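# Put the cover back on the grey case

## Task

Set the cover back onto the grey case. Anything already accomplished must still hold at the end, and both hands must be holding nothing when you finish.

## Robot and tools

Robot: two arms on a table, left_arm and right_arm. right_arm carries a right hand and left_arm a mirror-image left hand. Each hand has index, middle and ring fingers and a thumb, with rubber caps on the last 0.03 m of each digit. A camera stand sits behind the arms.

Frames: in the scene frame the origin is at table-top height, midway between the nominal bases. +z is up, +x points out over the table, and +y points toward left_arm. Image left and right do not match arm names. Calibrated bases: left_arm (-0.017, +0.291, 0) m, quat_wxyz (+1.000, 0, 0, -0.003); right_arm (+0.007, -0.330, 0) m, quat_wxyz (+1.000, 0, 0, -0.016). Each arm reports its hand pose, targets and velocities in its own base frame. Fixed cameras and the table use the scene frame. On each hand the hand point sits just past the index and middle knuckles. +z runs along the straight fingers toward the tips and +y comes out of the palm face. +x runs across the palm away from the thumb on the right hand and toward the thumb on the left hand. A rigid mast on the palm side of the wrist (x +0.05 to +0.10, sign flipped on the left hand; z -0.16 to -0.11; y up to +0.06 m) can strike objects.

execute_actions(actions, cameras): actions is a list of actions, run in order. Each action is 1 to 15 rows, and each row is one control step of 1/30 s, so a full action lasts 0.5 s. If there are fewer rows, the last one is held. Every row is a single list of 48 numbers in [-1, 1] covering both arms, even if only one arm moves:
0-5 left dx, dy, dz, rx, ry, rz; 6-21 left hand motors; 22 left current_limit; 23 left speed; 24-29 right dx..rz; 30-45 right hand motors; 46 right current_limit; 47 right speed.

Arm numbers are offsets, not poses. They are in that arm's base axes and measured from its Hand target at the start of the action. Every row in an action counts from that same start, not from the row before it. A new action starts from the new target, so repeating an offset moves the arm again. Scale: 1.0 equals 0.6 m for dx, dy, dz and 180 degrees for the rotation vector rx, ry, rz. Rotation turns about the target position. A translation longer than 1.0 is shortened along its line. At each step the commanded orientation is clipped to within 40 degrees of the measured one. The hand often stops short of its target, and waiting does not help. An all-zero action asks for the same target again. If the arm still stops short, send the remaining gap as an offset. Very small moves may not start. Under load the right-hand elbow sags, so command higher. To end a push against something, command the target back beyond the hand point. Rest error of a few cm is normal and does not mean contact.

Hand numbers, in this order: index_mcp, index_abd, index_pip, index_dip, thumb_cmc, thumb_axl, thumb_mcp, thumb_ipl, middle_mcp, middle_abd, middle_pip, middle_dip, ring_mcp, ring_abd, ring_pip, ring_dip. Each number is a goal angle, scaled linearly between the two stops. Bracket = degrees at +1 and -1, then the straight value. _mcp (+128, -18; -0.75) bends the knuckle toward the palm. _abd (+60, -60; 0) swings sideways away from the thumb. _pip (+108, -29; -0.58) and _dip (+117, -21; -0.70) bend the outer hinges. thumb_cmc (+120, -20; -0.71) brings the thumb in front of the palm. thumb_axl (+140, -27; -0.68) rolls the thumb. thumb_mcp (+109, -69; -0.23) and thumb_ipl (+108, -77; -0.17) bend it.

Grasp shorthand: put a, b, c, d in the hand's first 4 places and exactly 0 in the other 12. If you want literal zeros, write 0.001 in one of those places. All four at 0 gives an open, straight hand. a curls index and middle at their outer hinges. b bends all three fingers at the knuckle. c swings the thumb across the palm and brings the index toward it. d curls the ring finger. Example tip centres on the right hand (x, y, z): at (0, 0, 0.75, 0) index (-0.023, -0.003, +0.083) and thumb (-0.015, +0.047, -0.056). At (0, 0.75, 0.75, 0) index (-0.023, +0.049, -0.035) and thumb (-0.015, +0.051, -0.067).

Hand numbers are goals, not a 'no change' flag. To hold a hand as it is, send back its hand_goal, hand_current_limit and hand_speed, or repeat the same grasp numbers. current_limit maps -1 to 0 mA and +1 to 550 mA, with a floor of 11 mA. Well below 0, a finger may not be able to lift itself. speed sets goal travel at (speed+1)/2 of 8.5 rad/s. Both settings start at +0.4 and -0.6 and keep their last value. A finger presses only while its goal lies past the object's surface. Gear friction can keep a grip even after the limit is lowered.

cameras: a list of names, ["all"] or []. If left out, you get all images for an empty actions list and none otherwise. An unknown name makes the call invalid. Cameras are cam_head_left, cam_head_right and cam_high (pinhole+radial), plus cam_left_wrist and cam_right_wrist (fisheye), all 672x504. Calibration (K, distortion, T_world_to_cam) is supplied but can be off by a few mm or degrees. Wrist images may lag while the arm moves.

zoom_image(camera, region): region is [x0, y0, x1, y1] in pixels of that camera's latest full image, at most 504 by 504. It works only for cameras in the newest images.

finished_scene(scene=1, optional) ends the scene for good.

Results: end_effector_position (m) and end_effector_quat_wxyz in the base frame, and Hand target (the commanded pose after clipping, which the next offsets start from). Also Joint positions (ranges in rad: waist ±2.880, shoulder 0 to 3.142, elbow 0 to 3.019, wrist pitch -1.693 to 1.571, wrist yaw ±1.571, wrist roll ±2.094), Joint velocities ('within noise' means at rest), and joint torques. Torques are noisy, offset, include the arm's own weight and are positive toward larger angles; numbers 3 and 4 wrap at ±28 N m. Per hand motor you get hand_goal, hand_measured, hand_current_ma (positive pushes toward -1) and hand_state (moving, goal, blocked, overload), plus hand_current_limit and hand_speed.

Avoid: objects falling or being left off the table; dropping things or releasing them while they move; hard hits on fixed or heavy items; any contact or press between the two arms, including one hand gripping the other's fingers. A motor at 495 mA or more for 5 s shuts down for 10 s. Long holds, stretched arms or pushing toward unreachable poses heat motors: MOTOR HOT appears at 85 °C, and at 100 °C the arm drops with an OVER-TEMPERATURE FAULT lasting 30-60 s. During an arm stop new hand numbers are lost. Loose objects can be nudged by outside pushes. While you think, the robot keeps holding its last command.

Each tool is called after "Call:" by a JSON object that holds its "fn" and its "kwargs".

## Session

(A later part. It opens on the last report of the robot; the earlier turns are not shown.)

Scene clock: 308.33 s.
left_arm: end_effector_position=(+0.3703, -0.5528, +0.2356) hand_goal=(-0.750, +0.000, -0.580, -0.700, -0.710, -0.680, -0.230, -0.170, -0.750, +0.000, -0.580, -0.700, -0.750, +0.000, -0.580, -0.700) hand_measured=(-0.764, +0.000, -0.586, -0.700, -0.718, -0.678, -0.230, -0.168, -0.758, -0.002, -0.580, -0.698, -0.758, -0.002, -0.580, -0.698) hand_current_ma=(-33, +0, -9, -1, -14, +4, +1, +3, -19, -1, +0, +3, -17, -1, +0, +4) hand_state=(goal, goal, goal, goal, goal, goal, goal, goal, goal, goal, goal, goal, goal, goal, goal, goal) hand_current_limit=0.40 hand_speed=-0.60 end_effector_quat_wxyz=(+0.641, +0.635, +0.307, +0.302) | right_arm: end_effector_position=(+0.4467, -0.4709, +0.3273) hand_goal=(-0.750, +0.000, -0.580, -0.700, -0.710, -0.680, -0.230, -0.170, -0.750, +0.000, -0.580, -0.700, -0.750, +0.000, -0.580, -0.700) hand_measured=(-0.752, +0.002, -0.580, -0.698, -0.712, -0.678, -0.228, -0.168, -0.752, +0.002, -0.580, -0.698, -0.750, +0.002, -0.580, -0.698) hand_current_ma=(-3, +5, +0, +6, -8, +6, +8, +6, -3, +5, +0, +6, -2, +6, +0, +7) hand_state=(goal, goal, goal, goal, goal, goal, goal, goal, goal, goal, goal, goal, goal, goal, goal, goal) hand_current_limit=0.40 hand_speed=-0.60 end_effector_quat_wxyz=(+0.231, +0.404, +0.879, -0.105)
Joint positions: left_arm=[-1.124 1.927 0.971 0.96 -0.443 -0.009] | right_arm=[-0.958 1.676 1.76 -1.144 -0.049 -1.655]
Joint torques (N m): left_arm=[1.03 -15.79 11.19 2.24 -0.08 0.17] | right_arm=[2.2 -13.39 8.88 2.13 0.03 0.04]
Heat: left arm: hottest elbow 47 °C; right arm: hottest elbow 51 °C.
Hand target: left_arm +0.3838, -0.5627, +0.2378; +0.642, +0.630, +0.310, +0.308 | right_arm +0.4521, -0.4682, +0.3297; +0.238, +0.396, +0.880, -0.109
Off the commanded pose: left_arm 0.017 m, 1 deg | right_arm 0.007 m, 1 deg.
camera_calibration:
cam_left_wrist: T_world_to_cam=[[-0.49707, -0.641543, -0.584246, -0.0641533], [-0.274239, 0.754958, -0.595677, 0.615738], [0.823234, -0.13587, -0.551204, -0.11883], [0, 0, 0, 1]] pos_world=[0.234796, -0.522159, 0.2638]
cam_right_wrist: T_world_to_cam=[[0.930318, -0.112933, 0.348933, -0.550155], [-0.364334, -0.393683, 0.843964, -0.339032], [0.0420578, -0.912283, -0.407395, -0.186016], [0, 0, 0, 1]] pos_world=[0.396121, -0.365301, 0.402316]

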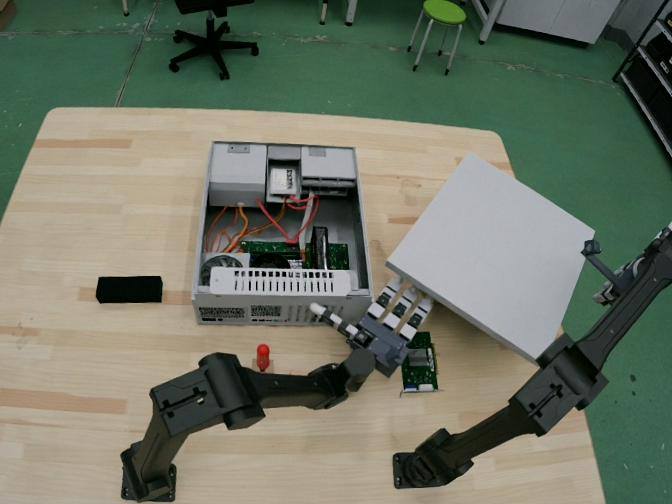

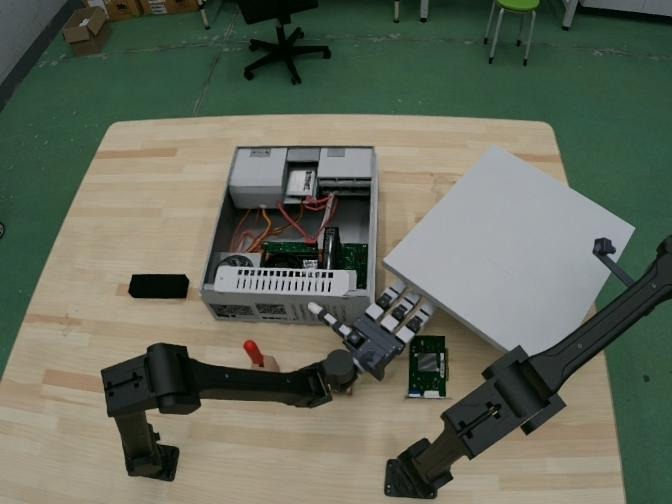

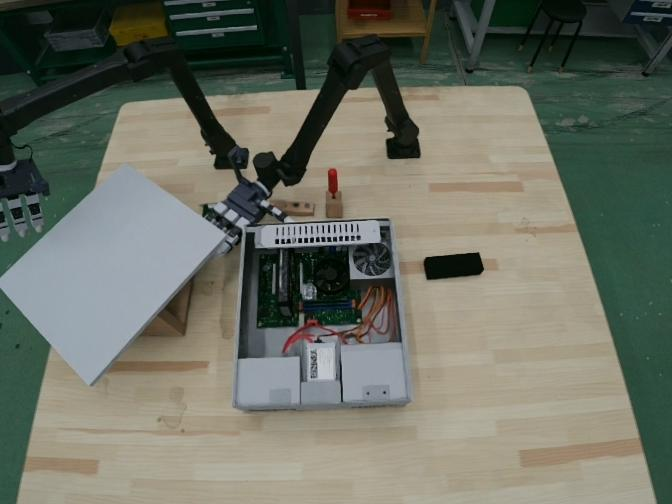

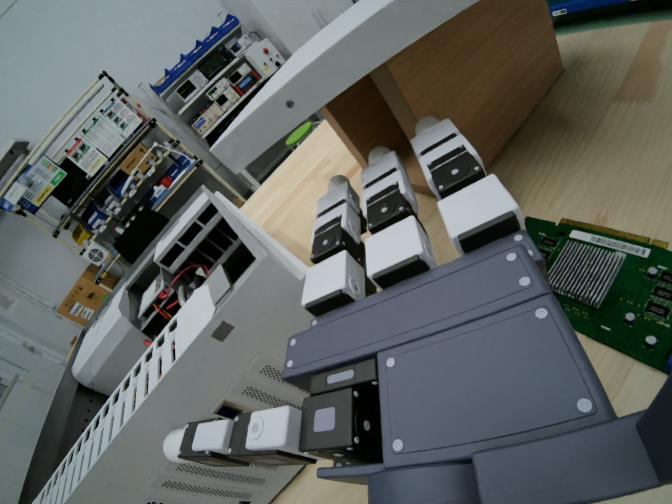

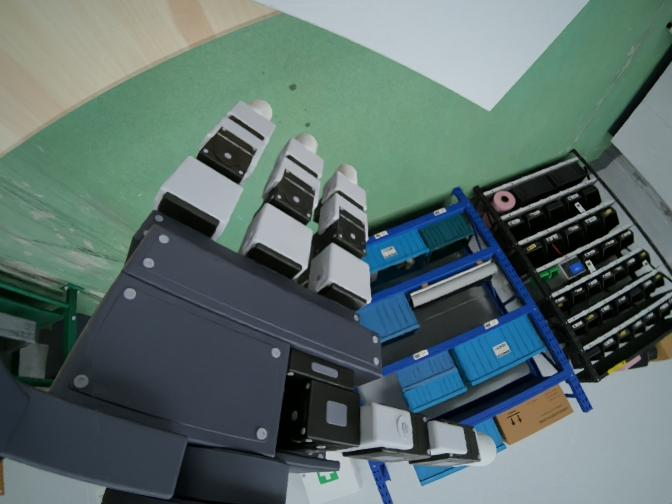

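Call:
{"fn": "execute_actions", "kwargs": {"actions": [[[-0.033,-0.04,0,0,0,0,0,0,0,0,0,0,0,0,0,0,0,0,0,0,0,0,0.4,-0.6,0,0,0,0,0,0,0,0,0,0,0,0,0,0,0,0,0,0,0,0,0,0,0.4,-0.6]],[[0,0,0,0,0,0,0,0,0,0,0,0,0,0,0,0,0,0,0,0,0,0,0.4,-0.6,0,0,0,0,0,0,0,0,0,0,0,0,0,0,0,0,0,0,0,0,0,0,0.4,-0.6]],[[0,0,0,0,0,0,-0.75,0,0.08,-0.33,-0.71,-0.68,-0.23,-0.17,-0.75,0,0.08,-0.33,-0.75,0,0.08,-0.33,0.4,-0.6,0,0,0,0,0,0,0,0,0,0,0,0,0,0,0,0,0,0,0,0,0,0,0.4,-0.6]],[[0,0,0,0,0,0,-0.75,0,0.08,-0.33,-0.71,-0.68,-0.23,-0.17,-0.75,0,0.08,-0.33,-0.75,0,0.08,-0.33,0.4,-0.6,0,0,0,0,0,0,0,0,0,0,0,0,0,0,0,0,0,0,0,0,0,0,0.4,-0.6]]], "cameras": ["cam_head_left", "cam_left_wrist", "cam_high"]}}

Scene clock: 321.00 s.
left_arm: end_effector_position=(+0.3602, -0.5736, +0.2363) hand_goal=(-0.750, +0.000, +0.080, -0.330, -0.710, -0.680, -0.230, -0.170, -0.750, +0.000, +0.080, -0.330, -0.750, +0.000, +0.080, -0.330) hand_measured=(-0.764, +0.000, +0.072, -0.334, -0.718, -0.678, -0.230, -0.168, -0.758, -0.002, +0.074, -0.332, -0.758, -0.002, +0.074, -0.334) hand_current_ma=(-33, +0, -14, -5, -14, +4, +1, +3, -19, -1, -12, -5, -17, -1, -10, -5) hand_state=(goal, goal, goal, goal, goal, goal, goal, goal, goal, goal, goal, goal, goal, goal, goal, goal) hand_current_limit=0.40 hand_speed=-0.60 end_effector_quat_wxyz=(+0.640, +0.633, +0.312, +0.306) | right_arm: end_effector_position=(+0.4468, -0.4710, +0.3275) hand_goal=(-0.750, +0.000, -0.580, -0.700, -0.710, -0.680, -0.230, -0.170, -0.750, +0.000, -0.580, -0.700, -0.750, +0.000, -0.580, -0.700) hand_measured=(-0.752, +0.002, -0.580, -0.698, -0.712, -0.678, -0.228, -0.168, -0.752, +0.002, -0.580, -0.698, -0.750, +0.002, -0.580, -0.698) hand_current_ma=(-3, +5, +0, +6, -8, +6, +8, +6, -3, +5, +0, +6, -2, +6, +0, +7) hand_state=(goal, goal, goal, goal, goal, goal, goal, goal, goal, goal, goal, goal, goal, goal, goal, goal) hand_current_limit=0.40 hand_speed=-0.60 end_effector_quat_wxyz=(+0.231, +0.404, +0.879, -0.105)
Joint positions: left_arm=[-1.162 1.953 1.023 0.937 -0.495 -0.009] | right_arm=[-0.958 1.676 1.76 -1.143 -0.049 -1.655]
Joint torques (N m): left_arm=[0.21 -16.73 10.65 2.29 -0.09 0.15] | right_arm=[2.26 -13.33 8.94 2.09 0.03 0.03]
Heat: left arm: hottest elbow 49 °C; right arm: hottest elbow 49 °C.
Hand target: left_arm +0.3640, -0.5867, +0.2381; +0.642, +0.630, +0.310, +0.308 | right_arm +0.4521, -0.4682, +0.3297; +0.238, +0.396, +0.880, -0.109
Off the commanded pose: left_arm 0.014 m, 0 deg | right_arm 0.006 m, 1 deg.
camera_calibration:
cam_left_wrist: T_world_to_cam=[[-0.487719, -0.649423, -0.583421, -0.0901014], [-0.284682, 0.750075, -0.596945, 0.630359], [0.825279, -0.125052, -0.550705, -0.107547], [0, 0, 0, 1]] pos_world=[0.224264, -0.544779, 0.264496]
Images, in order (width x height): cam_head_left 672x504, cam_high 672x504, cam_left_wrist 672x504.

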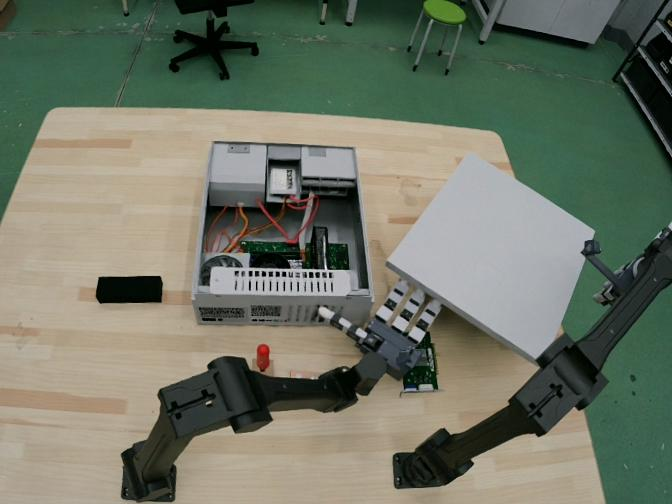

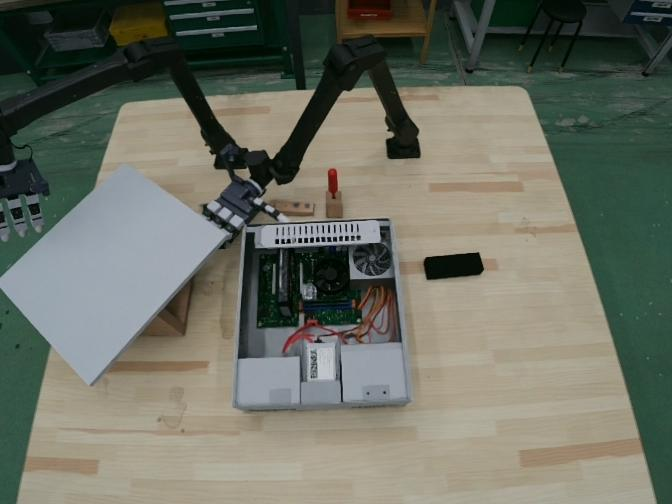

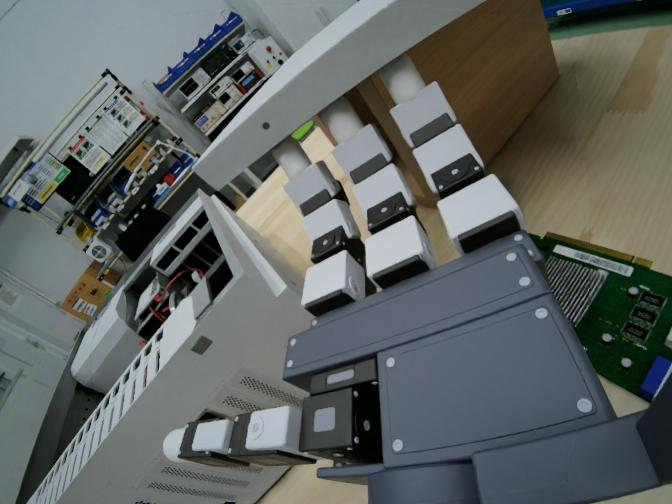

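Call:
{"fn": "execute_actions", "kwargs": {"actions": [[[0,0,0,0,0,0,-0.75,0,0.08,-0.33,-0.71,-0.68,-0.23,-0.17,-0.75,0,0.08,-0.33,-0.75,0,0.08,-0.33,0.4,-0.6,0.0915,0.0105,-0.008,0,0,0,0,0,0,0,0,0,0,0,0,0,0,0,0,0,0,0,0.4,-0.6]],[[0,0,0,0,0,0,-0.75,0,0.08,-0.33,-0.71,-0.68,-0.23,-0.17,-0.75,0,0.08,-0.33,-0.75,0,0.08,-0.33,0.4,-0.6,0.0915,0.0105,-0.008,0,0,0,0,0,0,0,0,0,0,0,0,0,0,0,0,0,0,0,0.4,-0.6]],[[0,0,0,0,0,0,-0.75,0,0.08,-0.33,-0.71,-0.68,-0.23,-0.17,-0.75,0,0.08,-0.33,-0.75,0,0.08,-0.33,0.4,-0.6,0,0,0,0,0,0,0,0,0,0,0,0,0,0,0,0,0,0,0,0,0,0,0.4,-0.6]]], "cameras": ["cam_head_right", "cam_right_wrist", "cam_high"]}}

Scene clock: 334.83 s.
left_arm: end_effector_position=(+0.3602, -0.5736, +0.2363) hand_goal=(-0.750, +0.000, +0.080, -0.330, -0.710, -0.680, -0.230, -0.170, -0.750, +0.000, +0.080, -0.330, -0.750, +0.000, +0.080, -0.330) hand_measured=(-0.764, +0.000, +0.072, -0.334, -0.718, -0.678, -0.230, -0.168, -0.758, -0.002, +0.074, -0.332, -0.758, -0.002, +0.074, -0.334) hand_current_ma=(-33, +0, -14, -5, -14, +4, +1, +3, -19, -1, -12, -5, -17, -1, -10, -5) hand_state=(goal, goal, goal, goal, goal, goal, goal, goal, goal, goal, goal, goal, goal, goal, goal, goal) hand_current_limit=0.40 hand_speed=-0.60 end_effector_quat_wxyz=(+0.640, +0.633, +0.312, +0.306) | right_arm: end_effector_position=(+0.5483, -0.4496, +0.3075) hand_goal=(-0.750, +0.000, -0.580, -0.700, -0.710, -0.680, -0.230, -0.170, -0.750, +0.000, -0.580, -0.700, -0.750, +0.000, -0.580, -0.700) hand_measured=(-0.748, +0.002, -0.580, -0.698, -0.712, -0.678, -0.228, -0.168, -0.748, +0.002, -0.580, -0.698, -0.752, +0.002, -0.578, -0.698) hand_current_ma=(+3, +5, +0, +6, -3, +6, +8, +6, +3, +5, +0, +6, -4, +6, +3, +7) hand_state=(goal, goal, goal, goal, goal, goal, goal, goal, goal, goal, goal, goal, goal, goal, goal, goal) hand_current_limit=0.40 hand_speed=-0.60 end_effector_quat_wxyz=(+0.226, +0.397, +0.883, -0.108)
Joint positions: left_arm=[-1.162 1.953 1.023 0.937 -0.495 -0.009] | right_arm=[-0.796 1.818 1.904 -1.152 0.034 -1.531]
Joint torques (N m): left_arm=[0.26 -16.73 10.62 2.29 -0.09 0.15] | right_arm=[2.08 -13.22 13.33 1.28 -0.01 0.18]
Heat: left arm: hottest elbow 49 °C; right arm: hottest elbow 48 °C.
Hand target: left_arm +0.3640, -0.5867, +0.2381; +0.642, +0.630, +0.310, +0.308 | right_arm +0.5620, -0.4556, +0.3202; +0.238, +0.396, +0.880, -0.109
Off the commanded pose: left_arm 0.014 m, 0 deg | right_arm 0.020 m, 1 deg.
camera_calibration:
cam_right_wrist: T_world_to_cam=[[0.9366, -0.0992534, 0.336051, -0.628693], [-0.347041, -0.395255, 0.850491, -0.289055], [0.0484117, -0.913193, -0.404641, -0.183673], [0, 0, 0, 1]] pos_world=[0.497411, -0.344379, 0.38279]
Images, in order (width x height): cam_head_right 672x504, cam_high 672x504, cam_right_wrist 672x504.

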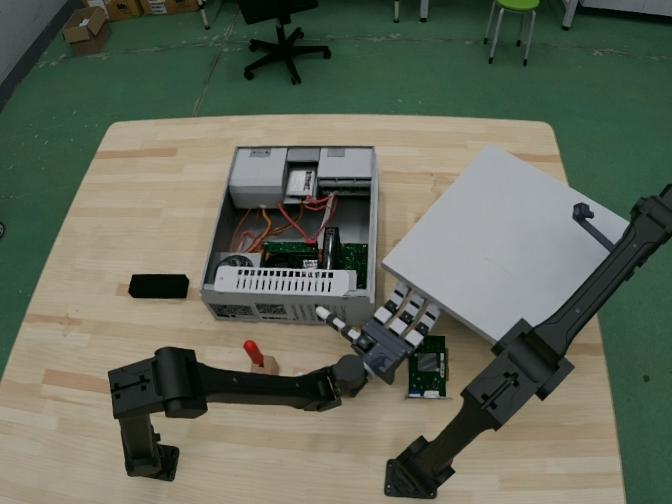

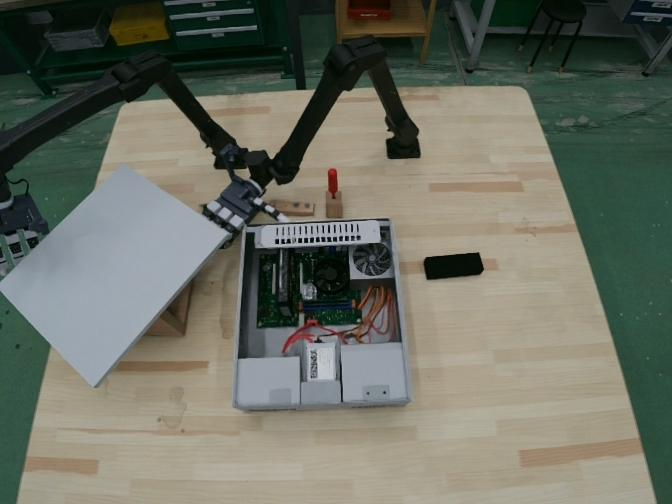

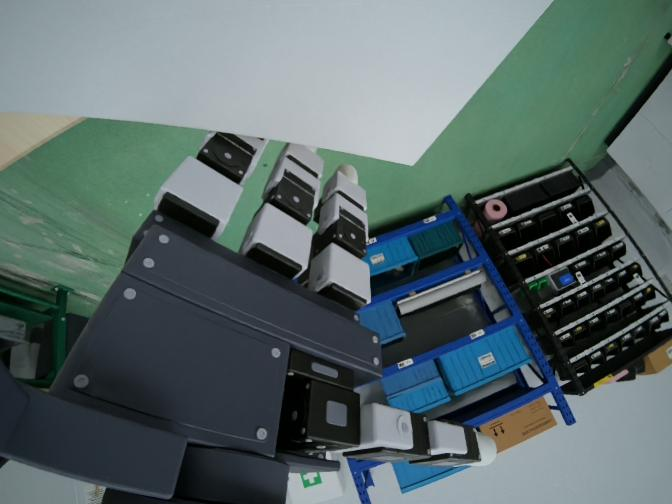

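Call:
{"fn": "execute_actions", "kwargs": {"actions": [[[-0.026,0.0207,0,0,0,0,-0.75,0,0.08,-0.33,-0.71,-0.68,-0.23,-0.17,-0.75,0,0.08,-0.33,-0.75,0,0.08,-0.33,0.4,-0.6,0.02,0.026,0,0,0,0,0,0,0,0,0,0,0,0,0,0,0,0,0,0,0,0,0.4,-0.6]],[[-0.033,-0.0117,0,0,0,0.018,-0.75,0,0.08,-0.33,-0.71,-0.68,-0.23,-0.17,-0.75,0,0.08,-0.33,-0.75,0,0.08,-0.33,0.4,-0.6,0.059,0.030,0,0,0,0.0167,0,0,0,0,0,0,0,0,0,0,0,0,0,0,0,0,0.4,-0.6]],[[0,0,0,0,0,0,-0.75,0,0.08,-0.33,-0.71,-0.68,-0.23,-0.17,-0.75,0,0.08,-0.33,-0.75,0,0.08,-0.33,0.4,-0.6,0,0,0,0,0,0,0,0,0,0,0,0,0,0,0,0,0,0,0,0,0,0,0.4,-0.6]]], "cameras": ["cam_head_left", "cam_right_wrist", "cam_high"]}}

Scene clock: 341.97 s.
left_arm: end_effector_position=(+0.3289, -0.5792, +0.2363) hand_goal=(-0.750, +0.000, +0.080, -0.330, -0.710, -0.680, -0.230, -0.170, -0.750, +0.000, +0.080, -0.330, -0.750, +0.000, +0.080, -0.330) hand_measured=(-0.764, +0.000, +0.072, -0.334, -0.718, -0.678, -0.230, -0.168, -0.758, -0.002, +0.074, -0.332, -0.766, -0.002, +0.074, -0.334) hand_current_ma=(-33, +0, -14, -5, -14, +4, +1, +3, -19, -1, -11, -5, -39, -1, -10, -5) hand_state=(goal, goal, goal, goal, goal, goal, goal, goal, goal, goal, goal, goal, goal, goal, goal, goal) hand_current_limit=0.40 hand_speed=-0.60 end_effector_quat_wxyz=(+0.631, +0.624, +0.329, +0.323) | right_arm: end_effector_position=(+0.5931, -0.4206, +0.3086) hand_goal=(-0.750, +0.000, -0.580, -0.700, -0.710, -0.680, -0.230, -0.170, -0.750, +0.000, -0.580, -0.700, -0.750, +0.000, -0.580, -0.700) hand_measured=(-0.748, +0.002, -0.580, -0.698, -0.712, -0.678, -0.228, -0.168, -0.748, +0.002, -0.580, -0.698, -0.752, +0.002, -0.578, -0.698) hand_current_ma=(+3, +5, +0, +6, -3, +6, +8, +6, +3, +5, +0, +6, -4, +6, +3, +7) hand_state=(goal, goal, goal, goal, goal, goal, goal, goal, goal, goal, goal, goal, goal, goal, goal, goal) hand_current_limit=0.40 hand_speed=-0.60 end_effector_quat_wxyz=(+0.229, +0.376, +0.892, -0.103)
Joint positions: left_arm=[-1.235 1.953 1.023 0.937 -0.624 -0.008] | right_arm=[-0.719 1.867 1.978 -1.177 0.05 -1.505]
Joint torques (N m): left_arm=[0.32 -18.32 7.79 2.96 -0.08 0.18] | right_arm=[2.55 -13.8 13.3 1.25 -0.01 0.18]
Heat: left arm: hottest elbow 49 °C; right arm: hottest elbow 48 °C.
Hand target: left_arm +0.3287, -0.5812, +0.2381; +0.633, +0.621, +0.328, +0.326 | right_arm +0.6094, -0.4220, +0.3202; +0.240, +0.372, +0.890, -0.103
Off the commanded pose: left_arm 0.003 m, 1 deg | right_arm 0.020 m, 1 deg.
camera_calibration:
cam_right_wrist: T_world_to_cam=[[0.940168, -0.0548362, 0.33627, -0.651685], [-0.328291, -0.409857, 0.851024, -0.280462], [0.0911558, -0.9105, -0.403337, -0.183552], [0, 0, 0, 1]] pos_world=[0.537352, -0.317809, 0.383788]
Images, in order (width x height): cam_head_left 672x504, cam_high 672x504, cam_right_wrist 672x504.

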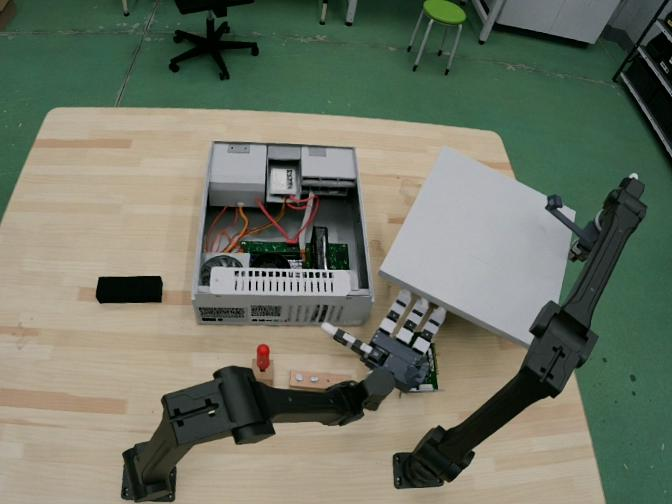

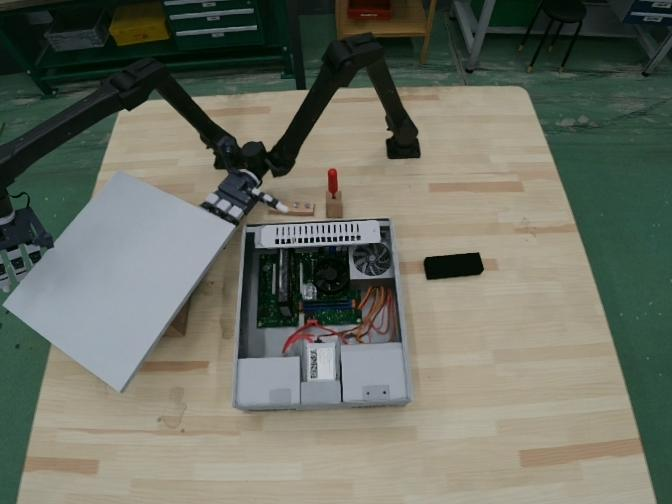

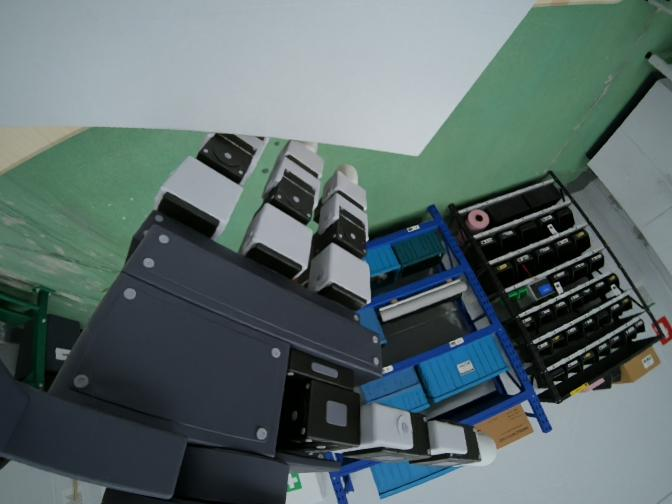

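Call:
{"fn": "execute_actions", "kwargs": {"actions": [[[-0.033,-0.0117,0,0,0,0.018,-0.75,0,0.08,-0.33,-0.71,-0.68,-0.23,-0.17,-0.75,0,0.08,-0.33,-0.75,0,0.08,-0.33,0.4,-0.6,0.059,0.030,0,0,0,0.0167,0,0,0,0,0,0,0,0,0,0,0,0,0,0,0,0,0.4,-0.6]],[[-0.033,-0.0117,0,0,0,0.018,-0.75,0,0.08,-0.33,-0.71,-0.68,-0.23,-0.17,-0.75,0,0.08,-0.33,-0.75,0,0.08,-0.33,0.4,-0.6,0.059,0.030,0,0,0,0.0167,0,0,0,0,0,0,0,0,0,0,0,0,0,0,0,0,0.4,-0.6]],[[0,0,0,0,0,0,-0.75,0,0.08,-0.33,-0.71,-0.68,-0.23,-0.17,-0.75,0,0.08,-0.33,-0.75,0,0.08,-0.33,0.4,-0.6,0,0,0,0,0,0,0,0,0,0,0,0,0,0,0,0,0,0,0,0,0,0,0.4,-0.6]]], "cameras": ["cam_head_left", "cam_head_right", "cam_high"]}}

Scene clock: 348.97 s.
left_arm: end_effector_position=(+0.2854, -0.5830, +0.2347) hand_goal=(-0.750, +0.000, +0.080, -0.330, -0.710, -0.680, -0.230, -0.170, -0.750, +0.000, +0.080, -0.330, -0.750, +0.000, +0.080, -0.330) hand_measured=(-0.764, +0.000, +0.072, -0.334, -0.718, -0.678, -0.230, -0.168, -0.764, -0.002, +0.074, -0.332, -0.768, +0.000, +0.074, -0.334) hand_current_ma=(-33, +0, -14, -5, -14, +4, +1, +3, -33, -1, -12, -4, -45, +0, -10, -5) hand_state=(goal, goal, goal, goal, goal, goal, goal, goal, goal, goal, goal, goal, goal, goal, goal, goal) hand_current_limit=0.40 hand_speed=-0.60 end_effector_quat_wxyz=(+0.611, +0.606, +0.362, +0.358) | right_arm: end_effector_position=(+0.6560, -0.4038, +0.3163) hand_goal=(-0.750, +0.000, -0.580, -0.700, -0.710, -0.680, -0.230, -0.170, -0.750, +0.000, -0.580, -0.700, -0.750, +0.000, -0.580, -0.700) hand_measured=(-0.748, +0.002, -0.580, -0.698, -0.710, -0.678, -0.228, -0.168, -0.748, +0.002, -0.580, -0.698, -0.772, +0.000, -0.578, -0.698) hand_current_ma=(+4, +5, +0, +6, -2, +6, +8, +6, +4, +5, +0, +6, -87, +2, +3, +7) hand_state=(goal, goal, goal, goal, goal, goal, goal, goal, goal, goal, goal, goal, blocked, goal, goal, goal) hand_current_limit=0.40 hand_speed=-0.60 end_effector_quat_wxyz=(+0.238, +0.340, +0.904, -0.101)
Joint positions: left_arm=[-1.339 1.966 1.041 0.931 -0.837 -0.004] | right_arm=[-0.647 2.007 2.208 -1.251 0.057 -1.513]
Joint torques (N m): left_arm=[0.62 -16.97 10.45 2 -0.1 0.18] | right_arm=[4.07 -14.97 12.79 1.07 -0.44 0.16]
Heat: left arm: hottest elbow 48 °C; right arm: hottest elbow 49 °C.
Hand target: left_arm +0.2890, -0.5954, +0.2380; +0.613, +0.602, +0.362, +0.361 | right_arm +0.6801, -0.3859, +0.3201; +0.245, +0.325, +0.909, -0.090
Off the commanded pose: left_arm 0.013 m, 1 deg | right_arm 0.030 m, 2 deg.
Images, in order (width x height): cam_head_left 672x504, cam_head_right 672x504, cam_high 672x504.

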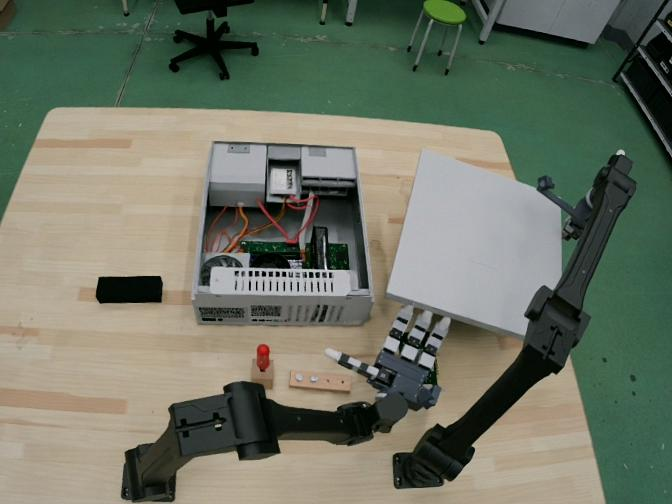

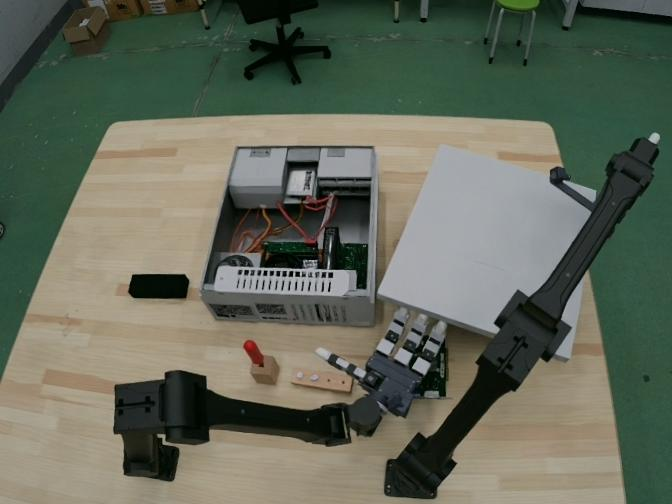

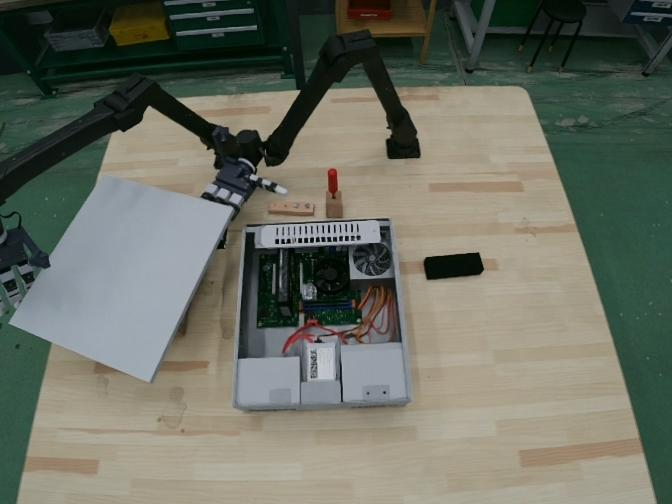

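Call:
{"fn": "execute_actions", "kwargs": {"actions": [[[-0.0205,-0.0228,0,0,0,0.018,-0.75,0,0.08,-0.33,-0.71,-0.68,-0.23,-0.17,-0.75,0,0.08,-0.33,-0.75,0,0.08,-0.33,0.4,-0.6,0.035,0.0455,0,0,0,0.0167,0,0,0,0,0,0,0,0,0,0,0,0,0,0,0,0,0.4,-0.6]],[[-0.0205,-0.0228,0,0,0,0.018,-0.75,0,0.08,-0.33,-0.71,-0.68,-0.23,-0.17,-0.75,0,0.08,-0.33,-0.75,0,0.08,-0.33,0.4,-0.6,0.035,0.0455,0,0,0,0.0167,0,0,0,0,0,0,0,0,0,0,0,0,0,0,0,0,0.4,-0.6]],[[0,0,0,0,0,0,-0.75,0,0.08,-0.33,-0.71,-0.68,-0.23,-0.17,-0.75,0,0.08,-0.33,-0.75,0,0.08,-0.33,0.4,-0.6,0,0,0,0,0,0,0,0,0,0,0,0,0,0,0,0,0,0,0,0,0,0,0.4,-0.6]]], "cameras": ["cam_head_left", "cam_head_right", "cam_high"]}}

Scene clock: 360.73 s.
left_arm: end_effector_position=(+0.2753, -0.5957, +0.2378) hand_goal=(-0.750, +0.000, +0.080, -0.330, -0.710, -0.680, -0.230, -0.170, -0.750, +0.000, +0.080, -0.330, -0.750, +0.000, +0.080, -0.330) hand_measured=(-0.764, +0.000, +0.072, -0.334, -0.718, -0.678, -0.230, -0.168, -0.764, -0.002, +0.074, -0.332, -0.768, +0.000, +0.074, -0.334) hand_current_ma=(-33, +0, -14, -5, -14, +4, +1, +3, -33, -1, -11, -4, -45, +0, -10, -5) hand_state=(goal, goal, goal, goal, goal, goal, goal, goal, goal, goal, goal, goal, goal, goal, goal, goal) hand_current_limit=0.40 hand_speed=-0.60 end_effector_quat_wxyz=(+0.603, +0.592, +0.380, +0.375) | right_arm: end_effector_position=(+0.6983, -0.3564, +0.3215) hand_goal=(-0.750, +0.000, -0.580, -0.700, -0.710, -0.680, -0.230, -0.170, -0.750, +0.000, -0.580, -0.700, -0.750, +0.000, -0.580, -0.700) hand_measured=(-0.748, +0.002, -0.580, -0.698, -0.710, -0.678, -0.228, -0.168, -0.748, +0.002, -0.580, -0.698, -0.790, -0.004, -0.580, -0.698) hand_current_ma=(+6, +5, +0, +6, -1, +6, +8, +6, +6, +5, +0, +6, -164, -10, -2, +7) hand_state=(goal, goal, goal, goal, goal, goal, goal, goal, goal, goal, goal, goal, blocked, goal, goal, goal) hand_current_limit=0.40 hand_speed=-0.60 end_effector_quat_wxyz=(+0.247, +0.294, +0.919, -0.091)
Joint positions: left_arm=[-1.372 1.995 1.105 0.907 -0.929 -0.002] | right_arm=[-0.568 2.061 2.305 -1.283 0.049 -1.533]
Joint torques (N m): left_arm=[0.44 -19.49 7.16 2.29 0.04 0.09] | right_arm=[4.48 -15.5 12.48 0.92 -0.54 0.18]
Heat: left arm: hottest elbow 48 °C; right arm: hottest elbow 50 °C.
Hand target: left_arm +0.2753, -0.5957, +0.2378; +0.603, +0.592, +0.380, +0.375 | right_arm +0.7221, -0.3314, +0.3204; +0.250, +0.277, +0.925, -0.077
Off the commanded pose: left_arm 0.000 m, 0 deg | right_arm 0.035 m, 3 deg.
pose unreachable (left arm): on one or more control steps of this call, first in action 1 (counted from 0), this arm could not follow its commanded pose, so it was not sent that pose on those steps. It may still have moved: this result reports where it is.
cause: moving toward the commanded pose would bring a part of the arm too close to another arm (a part of this arm just beyond joint 6 (wrist roll) and a part of the right arm just beyond its joint 2 (shoulder), along the way the arms are being sent, or toward where that arm still pushes).
Images, in order (width x height): cam_head_left 672x504, cam_head_right 672x504, cam_high 672x504.

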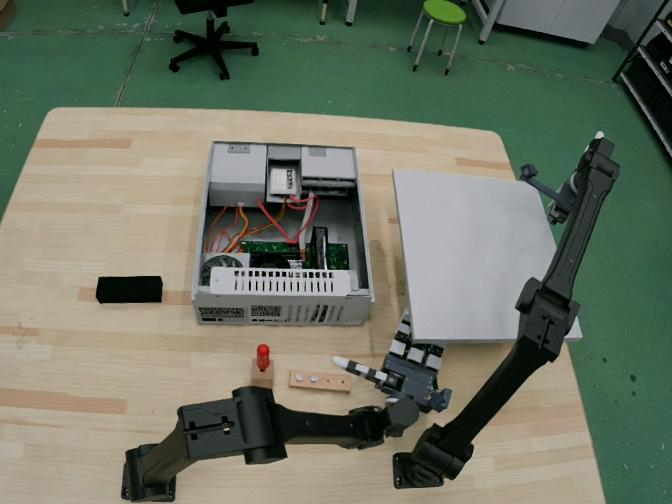

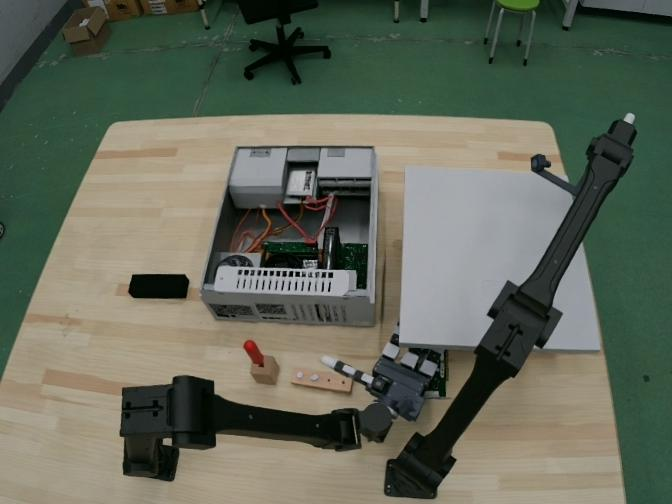

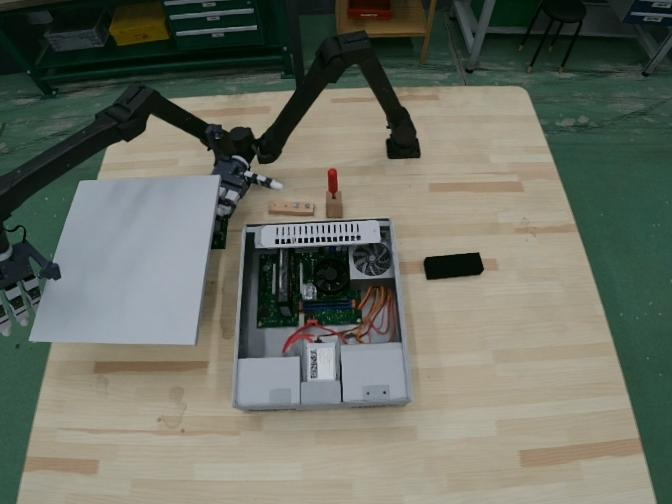

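Call:
{"fn": "execute_actions", "kwargs": {"actions": [[[0,0,0,0,0,0,0,0,0,0,0,0,0,0,0,0,0,0,0,0,0,0,0.4,-0.6,0,-0.15,0,0,0,0,0,0,0,0,0,0,0,0,0,0,0,0,0,0,0,0,0.4,-0.6]],[[0,0,0,0,0,0,0,0,0,0,0,0,0,0,0,0,0,0,0,0,0,0,0.4,-0.6,-0.105,0,0,0,0,0,0,0,0,0,0,0,0,0,0,0,0,0,0,0,0,0,0.4,-0.6]],[[-0.05,0.083,0,0,0,0,0,0,0,0,0,0,0,0,0,0,0,0,0,0,0,0,0.4,-0.6,-0.105,0,0,0,0,0,0,0,0,0,0,0,0,0,0,0,0,0,0,0,0,0,0.4,-0.6]],[[-0.05,0.083,0,0,0,0,0,0,0,0,0,0,0,0,0,0,0,0,0,0,0,0,0.4,-0.6,-0.105,0,0,0,0,0,0,0,0,0,0,0,0,0,0,0,0,0,0,0,0,0,0.4,-0.6]]], "cameras": ["all"]}}

Scene clock: 420.27 s.
left_arm: end_effector_position=(+0.2187, -0.5000, +0.2303) hand_goal=(-0.750, +0.000, -0.580, -0.700, -0.710, -0.680, -0.230, -0.170, -0.750, +0.000, -0.580, -0.700, -0.750, +0.000, -0.580, -0.700) hand_measured=(-0.764, +0.000, -0.580, -0.698, -0.718, -0.678, -0.230, -0.168, -0.764, -0.002, -0.580, -0.698, -0.768, +0.000, -0.580, -0.698) hand_current_ma=(-33, +0, +0, +3, -14, +4, +1, +3, -33, -1, +0, +3, -44, +0, +0, +4) hand_state=(goal, goal, goal, goal, goal, goal, goal, goal, goal, goal, goal, goal, goal, goal, goal, goal) hand_current_limit=0.40 hand_speed=-0.60 end_effector_quat_wxyz=(+0.595, +0.599, +0.378, +0.379) | right_arm: end_effector_position=(+0.5340, -0.4212, +0.3153) hand_goal=(-0.750, +0.000, -0.580, -0.700, -0.710, -0.680, -0.230, -0.170, -0.750, +0.000, -0.580, -0.700, -0.750, +0.000, -0.580, -0.700) hand_measured=(-0.748, +0.002, -0.580, -0.698, -0.710, -0.678, -0.228, -0.168, -0.748, +0.002, -0.580, -0.698, -0.750, +0.000, -0.582, -0.698) hand_current_ma=(+5, +5, +0, +6, -1, +6, +8, +6, +5, +5, +0, +6, +0, -1, -3, +7) hand_state=(goal, goal, goal, goal, goal, goal, goal, goal, goal, goal, goal, goal, goal, goal, goal, goal) hand_current_limit=0.40 hand_speed=-0.60 end_effector_quat_wxyz=(+0.242, +0.281, +0.926, -0.073)
Joint positions: left_arm=[-1.454 1.833 0.78 1.045 -1.013 -0.002] | right_arm=[-0.826 1.801 1.897 -1.169 -0.116 -1.777]
Joint torques (N m): left_arm=[0.09 -16.73 5.45 2.93 -0.11 0.11] | right_arm=[1.44 -15.56 8.58 2.04 -0.17 0.02]
Heat: left arm: hottest elbow 45 °C; right arm: hottest elbow 61 °C.
Hand target: left_arm +0.2155, -0.4960, +0.2379; +0.603, +0.592, +0.381, +0.375 | right_arm +0.5331, -0.4213, +0.3201; +0.250, +0.277, +0.925, -0.077
Off the commanded pose: left_arm 0.009 m, 1 deg | right_arm 0.005 m, 1 deg.
camera_calibration:
cam_left_wrist: T_world_to_cam=[[-0.330707, -0.731028, -0.596851, -0.186876], [-0.446671, 0.678359, -0.583365, 0.527673], [0.831335, 0.0736733, -0.550867, 0.113177], [0, 0, 0, 1]] pos_world=[0.0798068, -0.502901, 0.258634]
cam_right_wrist: T_world_to_cam=[[0.927117, 0.140025, 0.34763, -0.512914], [-0.244307, -0.47759, 0.843932, -0.376856], [0.284197, -0.867352, -0.408573, -0.259267], [0, 0, 0, 1]] pos_world=[0.457145, -0.333037, 0.390416]

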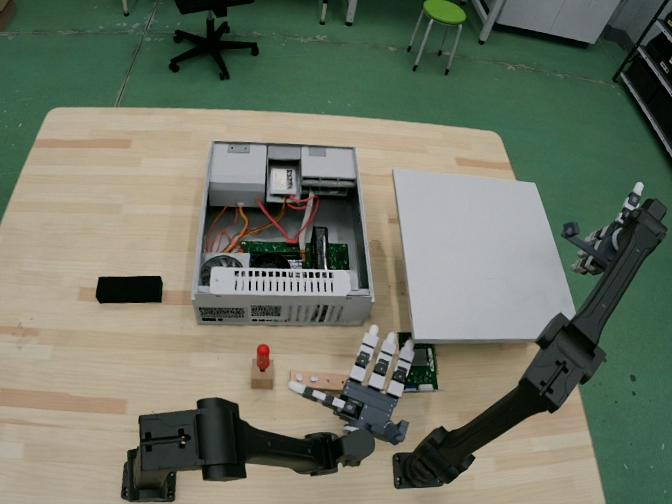

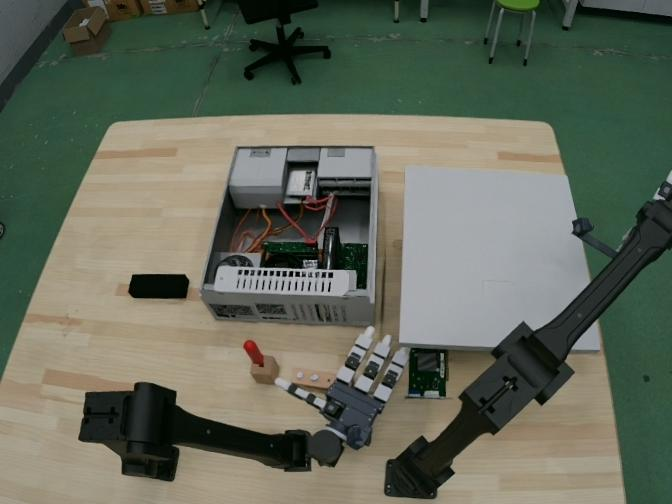

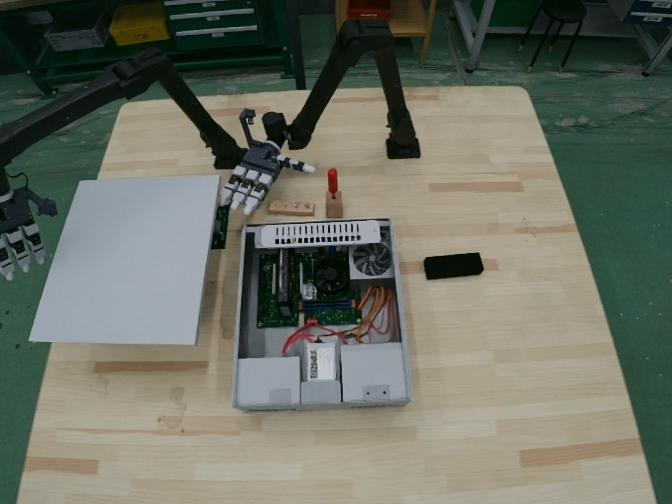

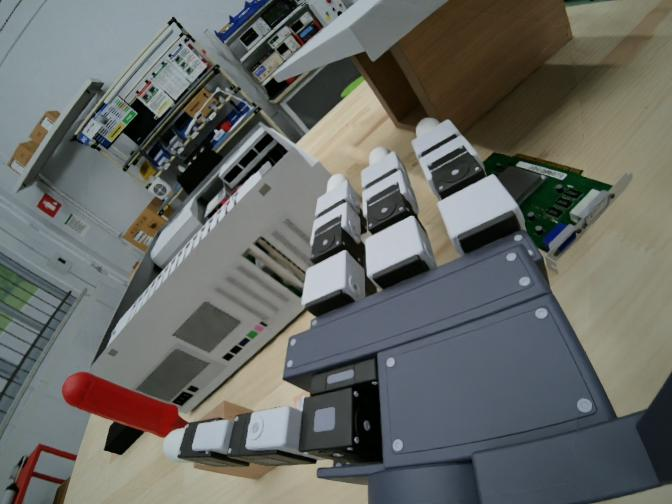

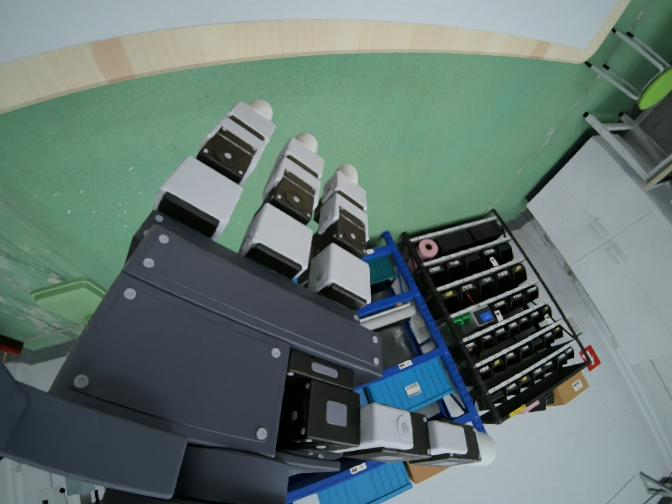

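Call:
{"fn": "execute_actions", "kwargs": {"actions": [[[0,0,0.1,0,0,0,0,0,0,0,0,0,0,0,0,0,0,0,0,0,0,0,0.4,-0.6,-0.003,0.083,0,0,0,0,0,0,0,0,0,0,0,0,0,0,0,0,0,0,0,0,0.4,-0.6]],[[0,0,0.1,0,0,-0.0718,0,0,0,0,0,0,0,0,0,0,0,0,0,0,0,0,0.4,-0.6,-0.002,0.05,0,0,0,0,0,0,0,0,0,0,0,0,0,0,0,0,0,0,0,0,0.4,-0.6]],[[0.105,0.065,0,0,0,-0.0718,0,0,0,0,0,0,0,0,0,0,0,0,0,0,0,0,0.4,-0.6,0,0,0,0,0,0,0,0,0,0,0,0,0,0,0,0,0,0,0,0,0,0,0.4,-0.6]]], "cameras": ["cam_high", "cam_head_right"]}}

Scene clock: 429.83 s.
left_arm: end_effector_position=(+0.2763, -0.4564, +0.3498) hand_goal=(-0.750, +0.000, -0.580, -0.700, -0.710, -0.680, -0.230, -0.170, -0.750, +0.000, -0.580, -0.700, -0.750, +0.000, -0.580, -0.700) hand_measured=(-0.764, +0.000, -0.580, -0.698, -0.718, -0.678, -0.230, -0.168, -0.770, -0.002, -0.588, -0.704, -0.768, +0.002, -0.586, -0.704) hand_current_ma=(-32, +0, -1, +3, -15, +4, +0, +2, -50, -4, -13, -6, -45, +3, -12, -6) hand_state=(goal, goal, goal, goal, goal, goal, goal, goal, goal, goal, goal, goal, goal, goal, goal, goal) hand_current_limit=0.40 hand_speed=-0.60 end_effector_quat_wxyz=(+0.665, +0.669, +0.235, +0.235) | right_arm: end_effector_position=(+0.5248, -0.3569, +0.3190) hand_goal=(-0.750, +0.000, -0.580, -0.700, -0.710, -0.680, -0.230, -0.170, -0.750, +0.000, -0.580, -0.700, -0.750, +0.000, -0.580, -0.700) hand_measured=(-0.748, +0.002, -0.580, -0.698, -0.710, -0.678, -0.228, -0.168, -0.748, +0.002, -0.580, -0.698, -0.764, -0.002, -0.580, -0.698) hand_current_ma=(+6, +5, +0, +6, -1, +6, +8, +6, +6, +5, +0, +6, -51, -5, -1, +7) hand_state=(goal, goal, goal, goal, goal, goal, goal, goal, goal, goal, goal, goal, goal, goal, goal, goal) hand_current_limit=0.40 hand_speed=-0.60 end_effector_quat_wxyz=(+0.249, +0.281, +0.923, -0.086)
Joint positions: left_arm=[-1.15 1.343 0.635 0.702 -0.257 0] | right_arm=[-0.752 1.637 1.685 -1.09 -0.063 -1.714]
Joint torques (N m): left_arm=[-0.09 -10.93 9.87 2.73 0.18 -0.04] | right_arm=[3.19 -13.45 8.25 1.46 -0.3 0.25]
Heat: left arm: hottest elbow 43 °C; right arm: hottest elbow 58 °C.
Hand target: left_arm +0.2784, -0.4570, +0.3580; +0.672, +0.662, +0.238, +0.231 | right_arm +0.5301, -0.3416, +0.3201; +0.250, +0.277, +0.925, -0.077
Off the commanded pose: left_arm 0.008 m, 1 deg | right_arm 0.016 m, 1 deg.
Images, in order (width x height): cam_head_right 672x504, cam_high 672x504.

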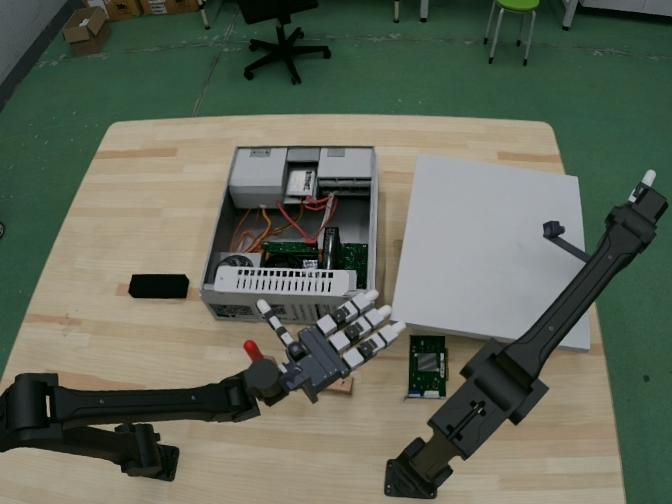

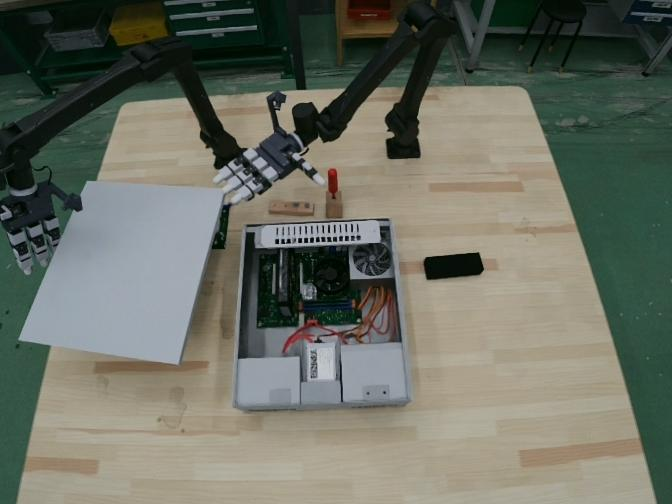

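Call:
{"fn": "execute_actions", "kwargs": {"actions": [[[0.105,0.065,0,0,0,-0.0718,0,0,0,0,0,0,0,0,0,0,0,0,0,0,0,0,0.4,-0.6,0.03,-0.117,0,0,0,0,0,0,0,0,0,0,0,0,0,0,0,0,0,0,0,0,0.4,-0.6]],[[0.105,0.065,0,0,0,-0.0718,0,0,0,0,0,0,0,0,0,0,0,0,0,0,0,0,0.4,-0.6,0.13,0,0,0,0,0,0,0,0,0,0,0,0,0,0,0,0,0,0,0,0,0,0.4,-0.6]],[[0.105,0.065,0,0,0,-0.0718,0,0,0,0,0,0,0,0,0,0,0,0,0,0,0,0,0.4,-0.6,0,0.09,0,0,0,0.015,0,0,0,0,0,0,0,0,0,0,0,0,0,0,0,0,0.4,-0.6]],[[0,0,0,0,0,0,0,0,0,0,0,0,0,0,0,0,0,0,0,0,0,0,0.4,-0.6,0,0.09,0,0,0,0.015,0,0,0,0,0,0,0,0,0,0,0,0,0,0,0,0,0.4,-0.6]]], "cameras": ["cam_high", "cam_head_right", "cam_head_left"]}}

Scene clock: 438.23 s.
left_arm: end_effector_position=(+0.4565, -0.3333, +0.3469) hand_goal=(-0.750, +0.000, -0.580, -0.700, -0.710, -0.680, -0.230, -0.170, -0.750, +0.000, -0.580, -0.700, -0.750, +0.000, -0.580, -0.700) hand_measured=(-0.764, +0.000, -0.580, -0.698, -0.718, -0.678, -0.230, -0.168, -0.768, +0.000, -0.586, -0.704, -0.768, +0.000, -0.586, -0.704) hand_current_ma=(-32, +0, -1, +3, -15, +4, +0, +2, -48, +0, -13, -5, -44, +0, -11, -6) hand_state=(goal, goal, goal, goal, goal, goal, goal, goal, goal, goal, goal, goal, goal, goal, goal, goal) hand_current_limit=0.40 hand_speed=-0.60 end_effector_quat_wxyz=(+0.707, +0.707, +0.012, -0.007) | right_arm: end_effector_position=(+0.6088, -0.3508, +0.3241) hand_goal=(-0.750, +0.000, -0.580, -0.700, -0.710, -0.680, -0.230, -0.170, -0.750, +0.000, -0.580, -0.700, -0.750, +0.000, -0.580, -0.700) hand_measured=(-0.748, +0.002, -0.580, -0.698, -0.710, -0.678, -0.228, -0.168, -0.748, +0.002, -0.580, -0.698, -0.808, -0.016, -0.590, -0.698) hand_current_ma=(+7, +5, +0, +6, +0, +6, +8, +6, +7, +5, +0, +6, -251, -46, -32, +7) hand_state=(goal, goal, goal, goal, goal, goal, goal, goal, goal, goal, goal, goal, blocked, goal, goal, goal) hand_current_limit=0.40 hand_speed=-0.60 end_effector_quat_wxyz=(+0.257, +0.253, +0.928, -0.094)
Joint positions: left_arm=[-0.355 1.579 0.878 0.702 1.209 -0.028] | right_arm=[-0.651 1.809 1.925 -1.134 -0.017 -1.684]
Joint torques (N m): left_arm=[0.09 -12.51 12.15 2.02 0.19 -0.01] | right_arm=[6.12 -15.5 7.49 1.09 -1.03 0.34]
Heat: left arm: hottest elbow 44 °C; right arm: hottest elbow 55 °C.
Hand target: left_arm +0.4674, -0.3400, +0.3578; +0.710, +0.704, +0.005, -0.005 | right_arm +0.6261, -0.3038, +0.3203; +0.253, +0.233, +0.937, -0.066
Off the commanded pose: left_arm 0.017 m, 1 deg | right_arm 0.050 m, 4 deg.
Images, in order (width x height): cam_head_left 672x504, cam_head_right 672x504, cam_high 672x504.

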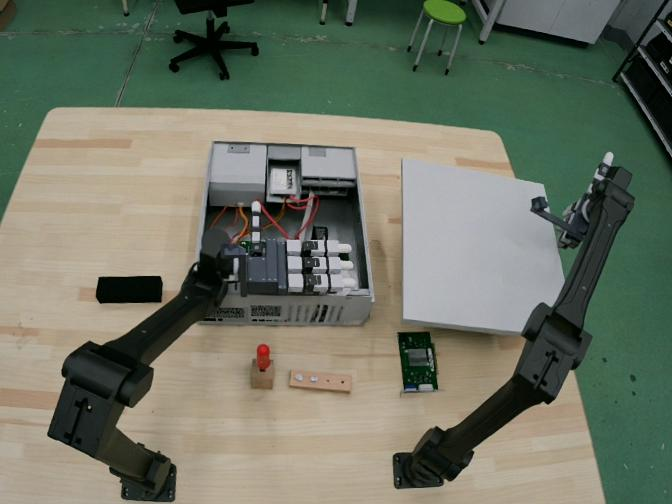

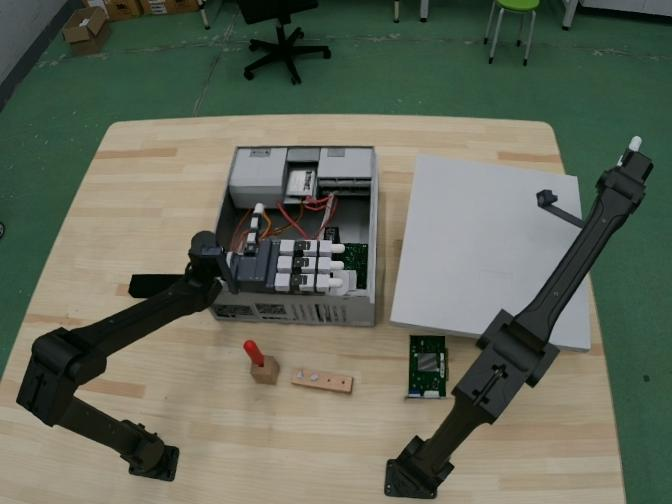

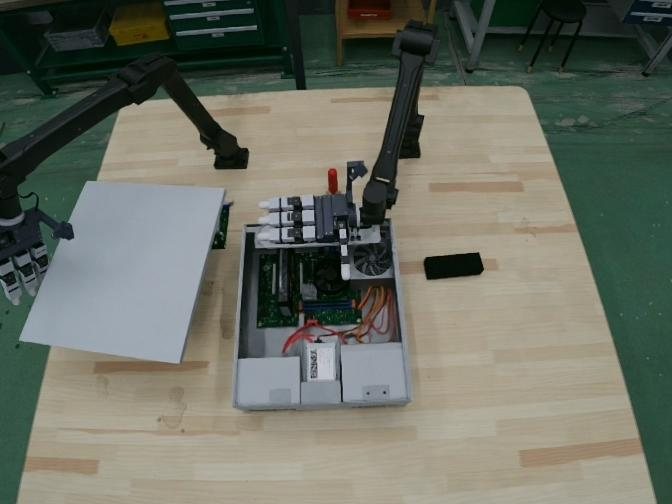

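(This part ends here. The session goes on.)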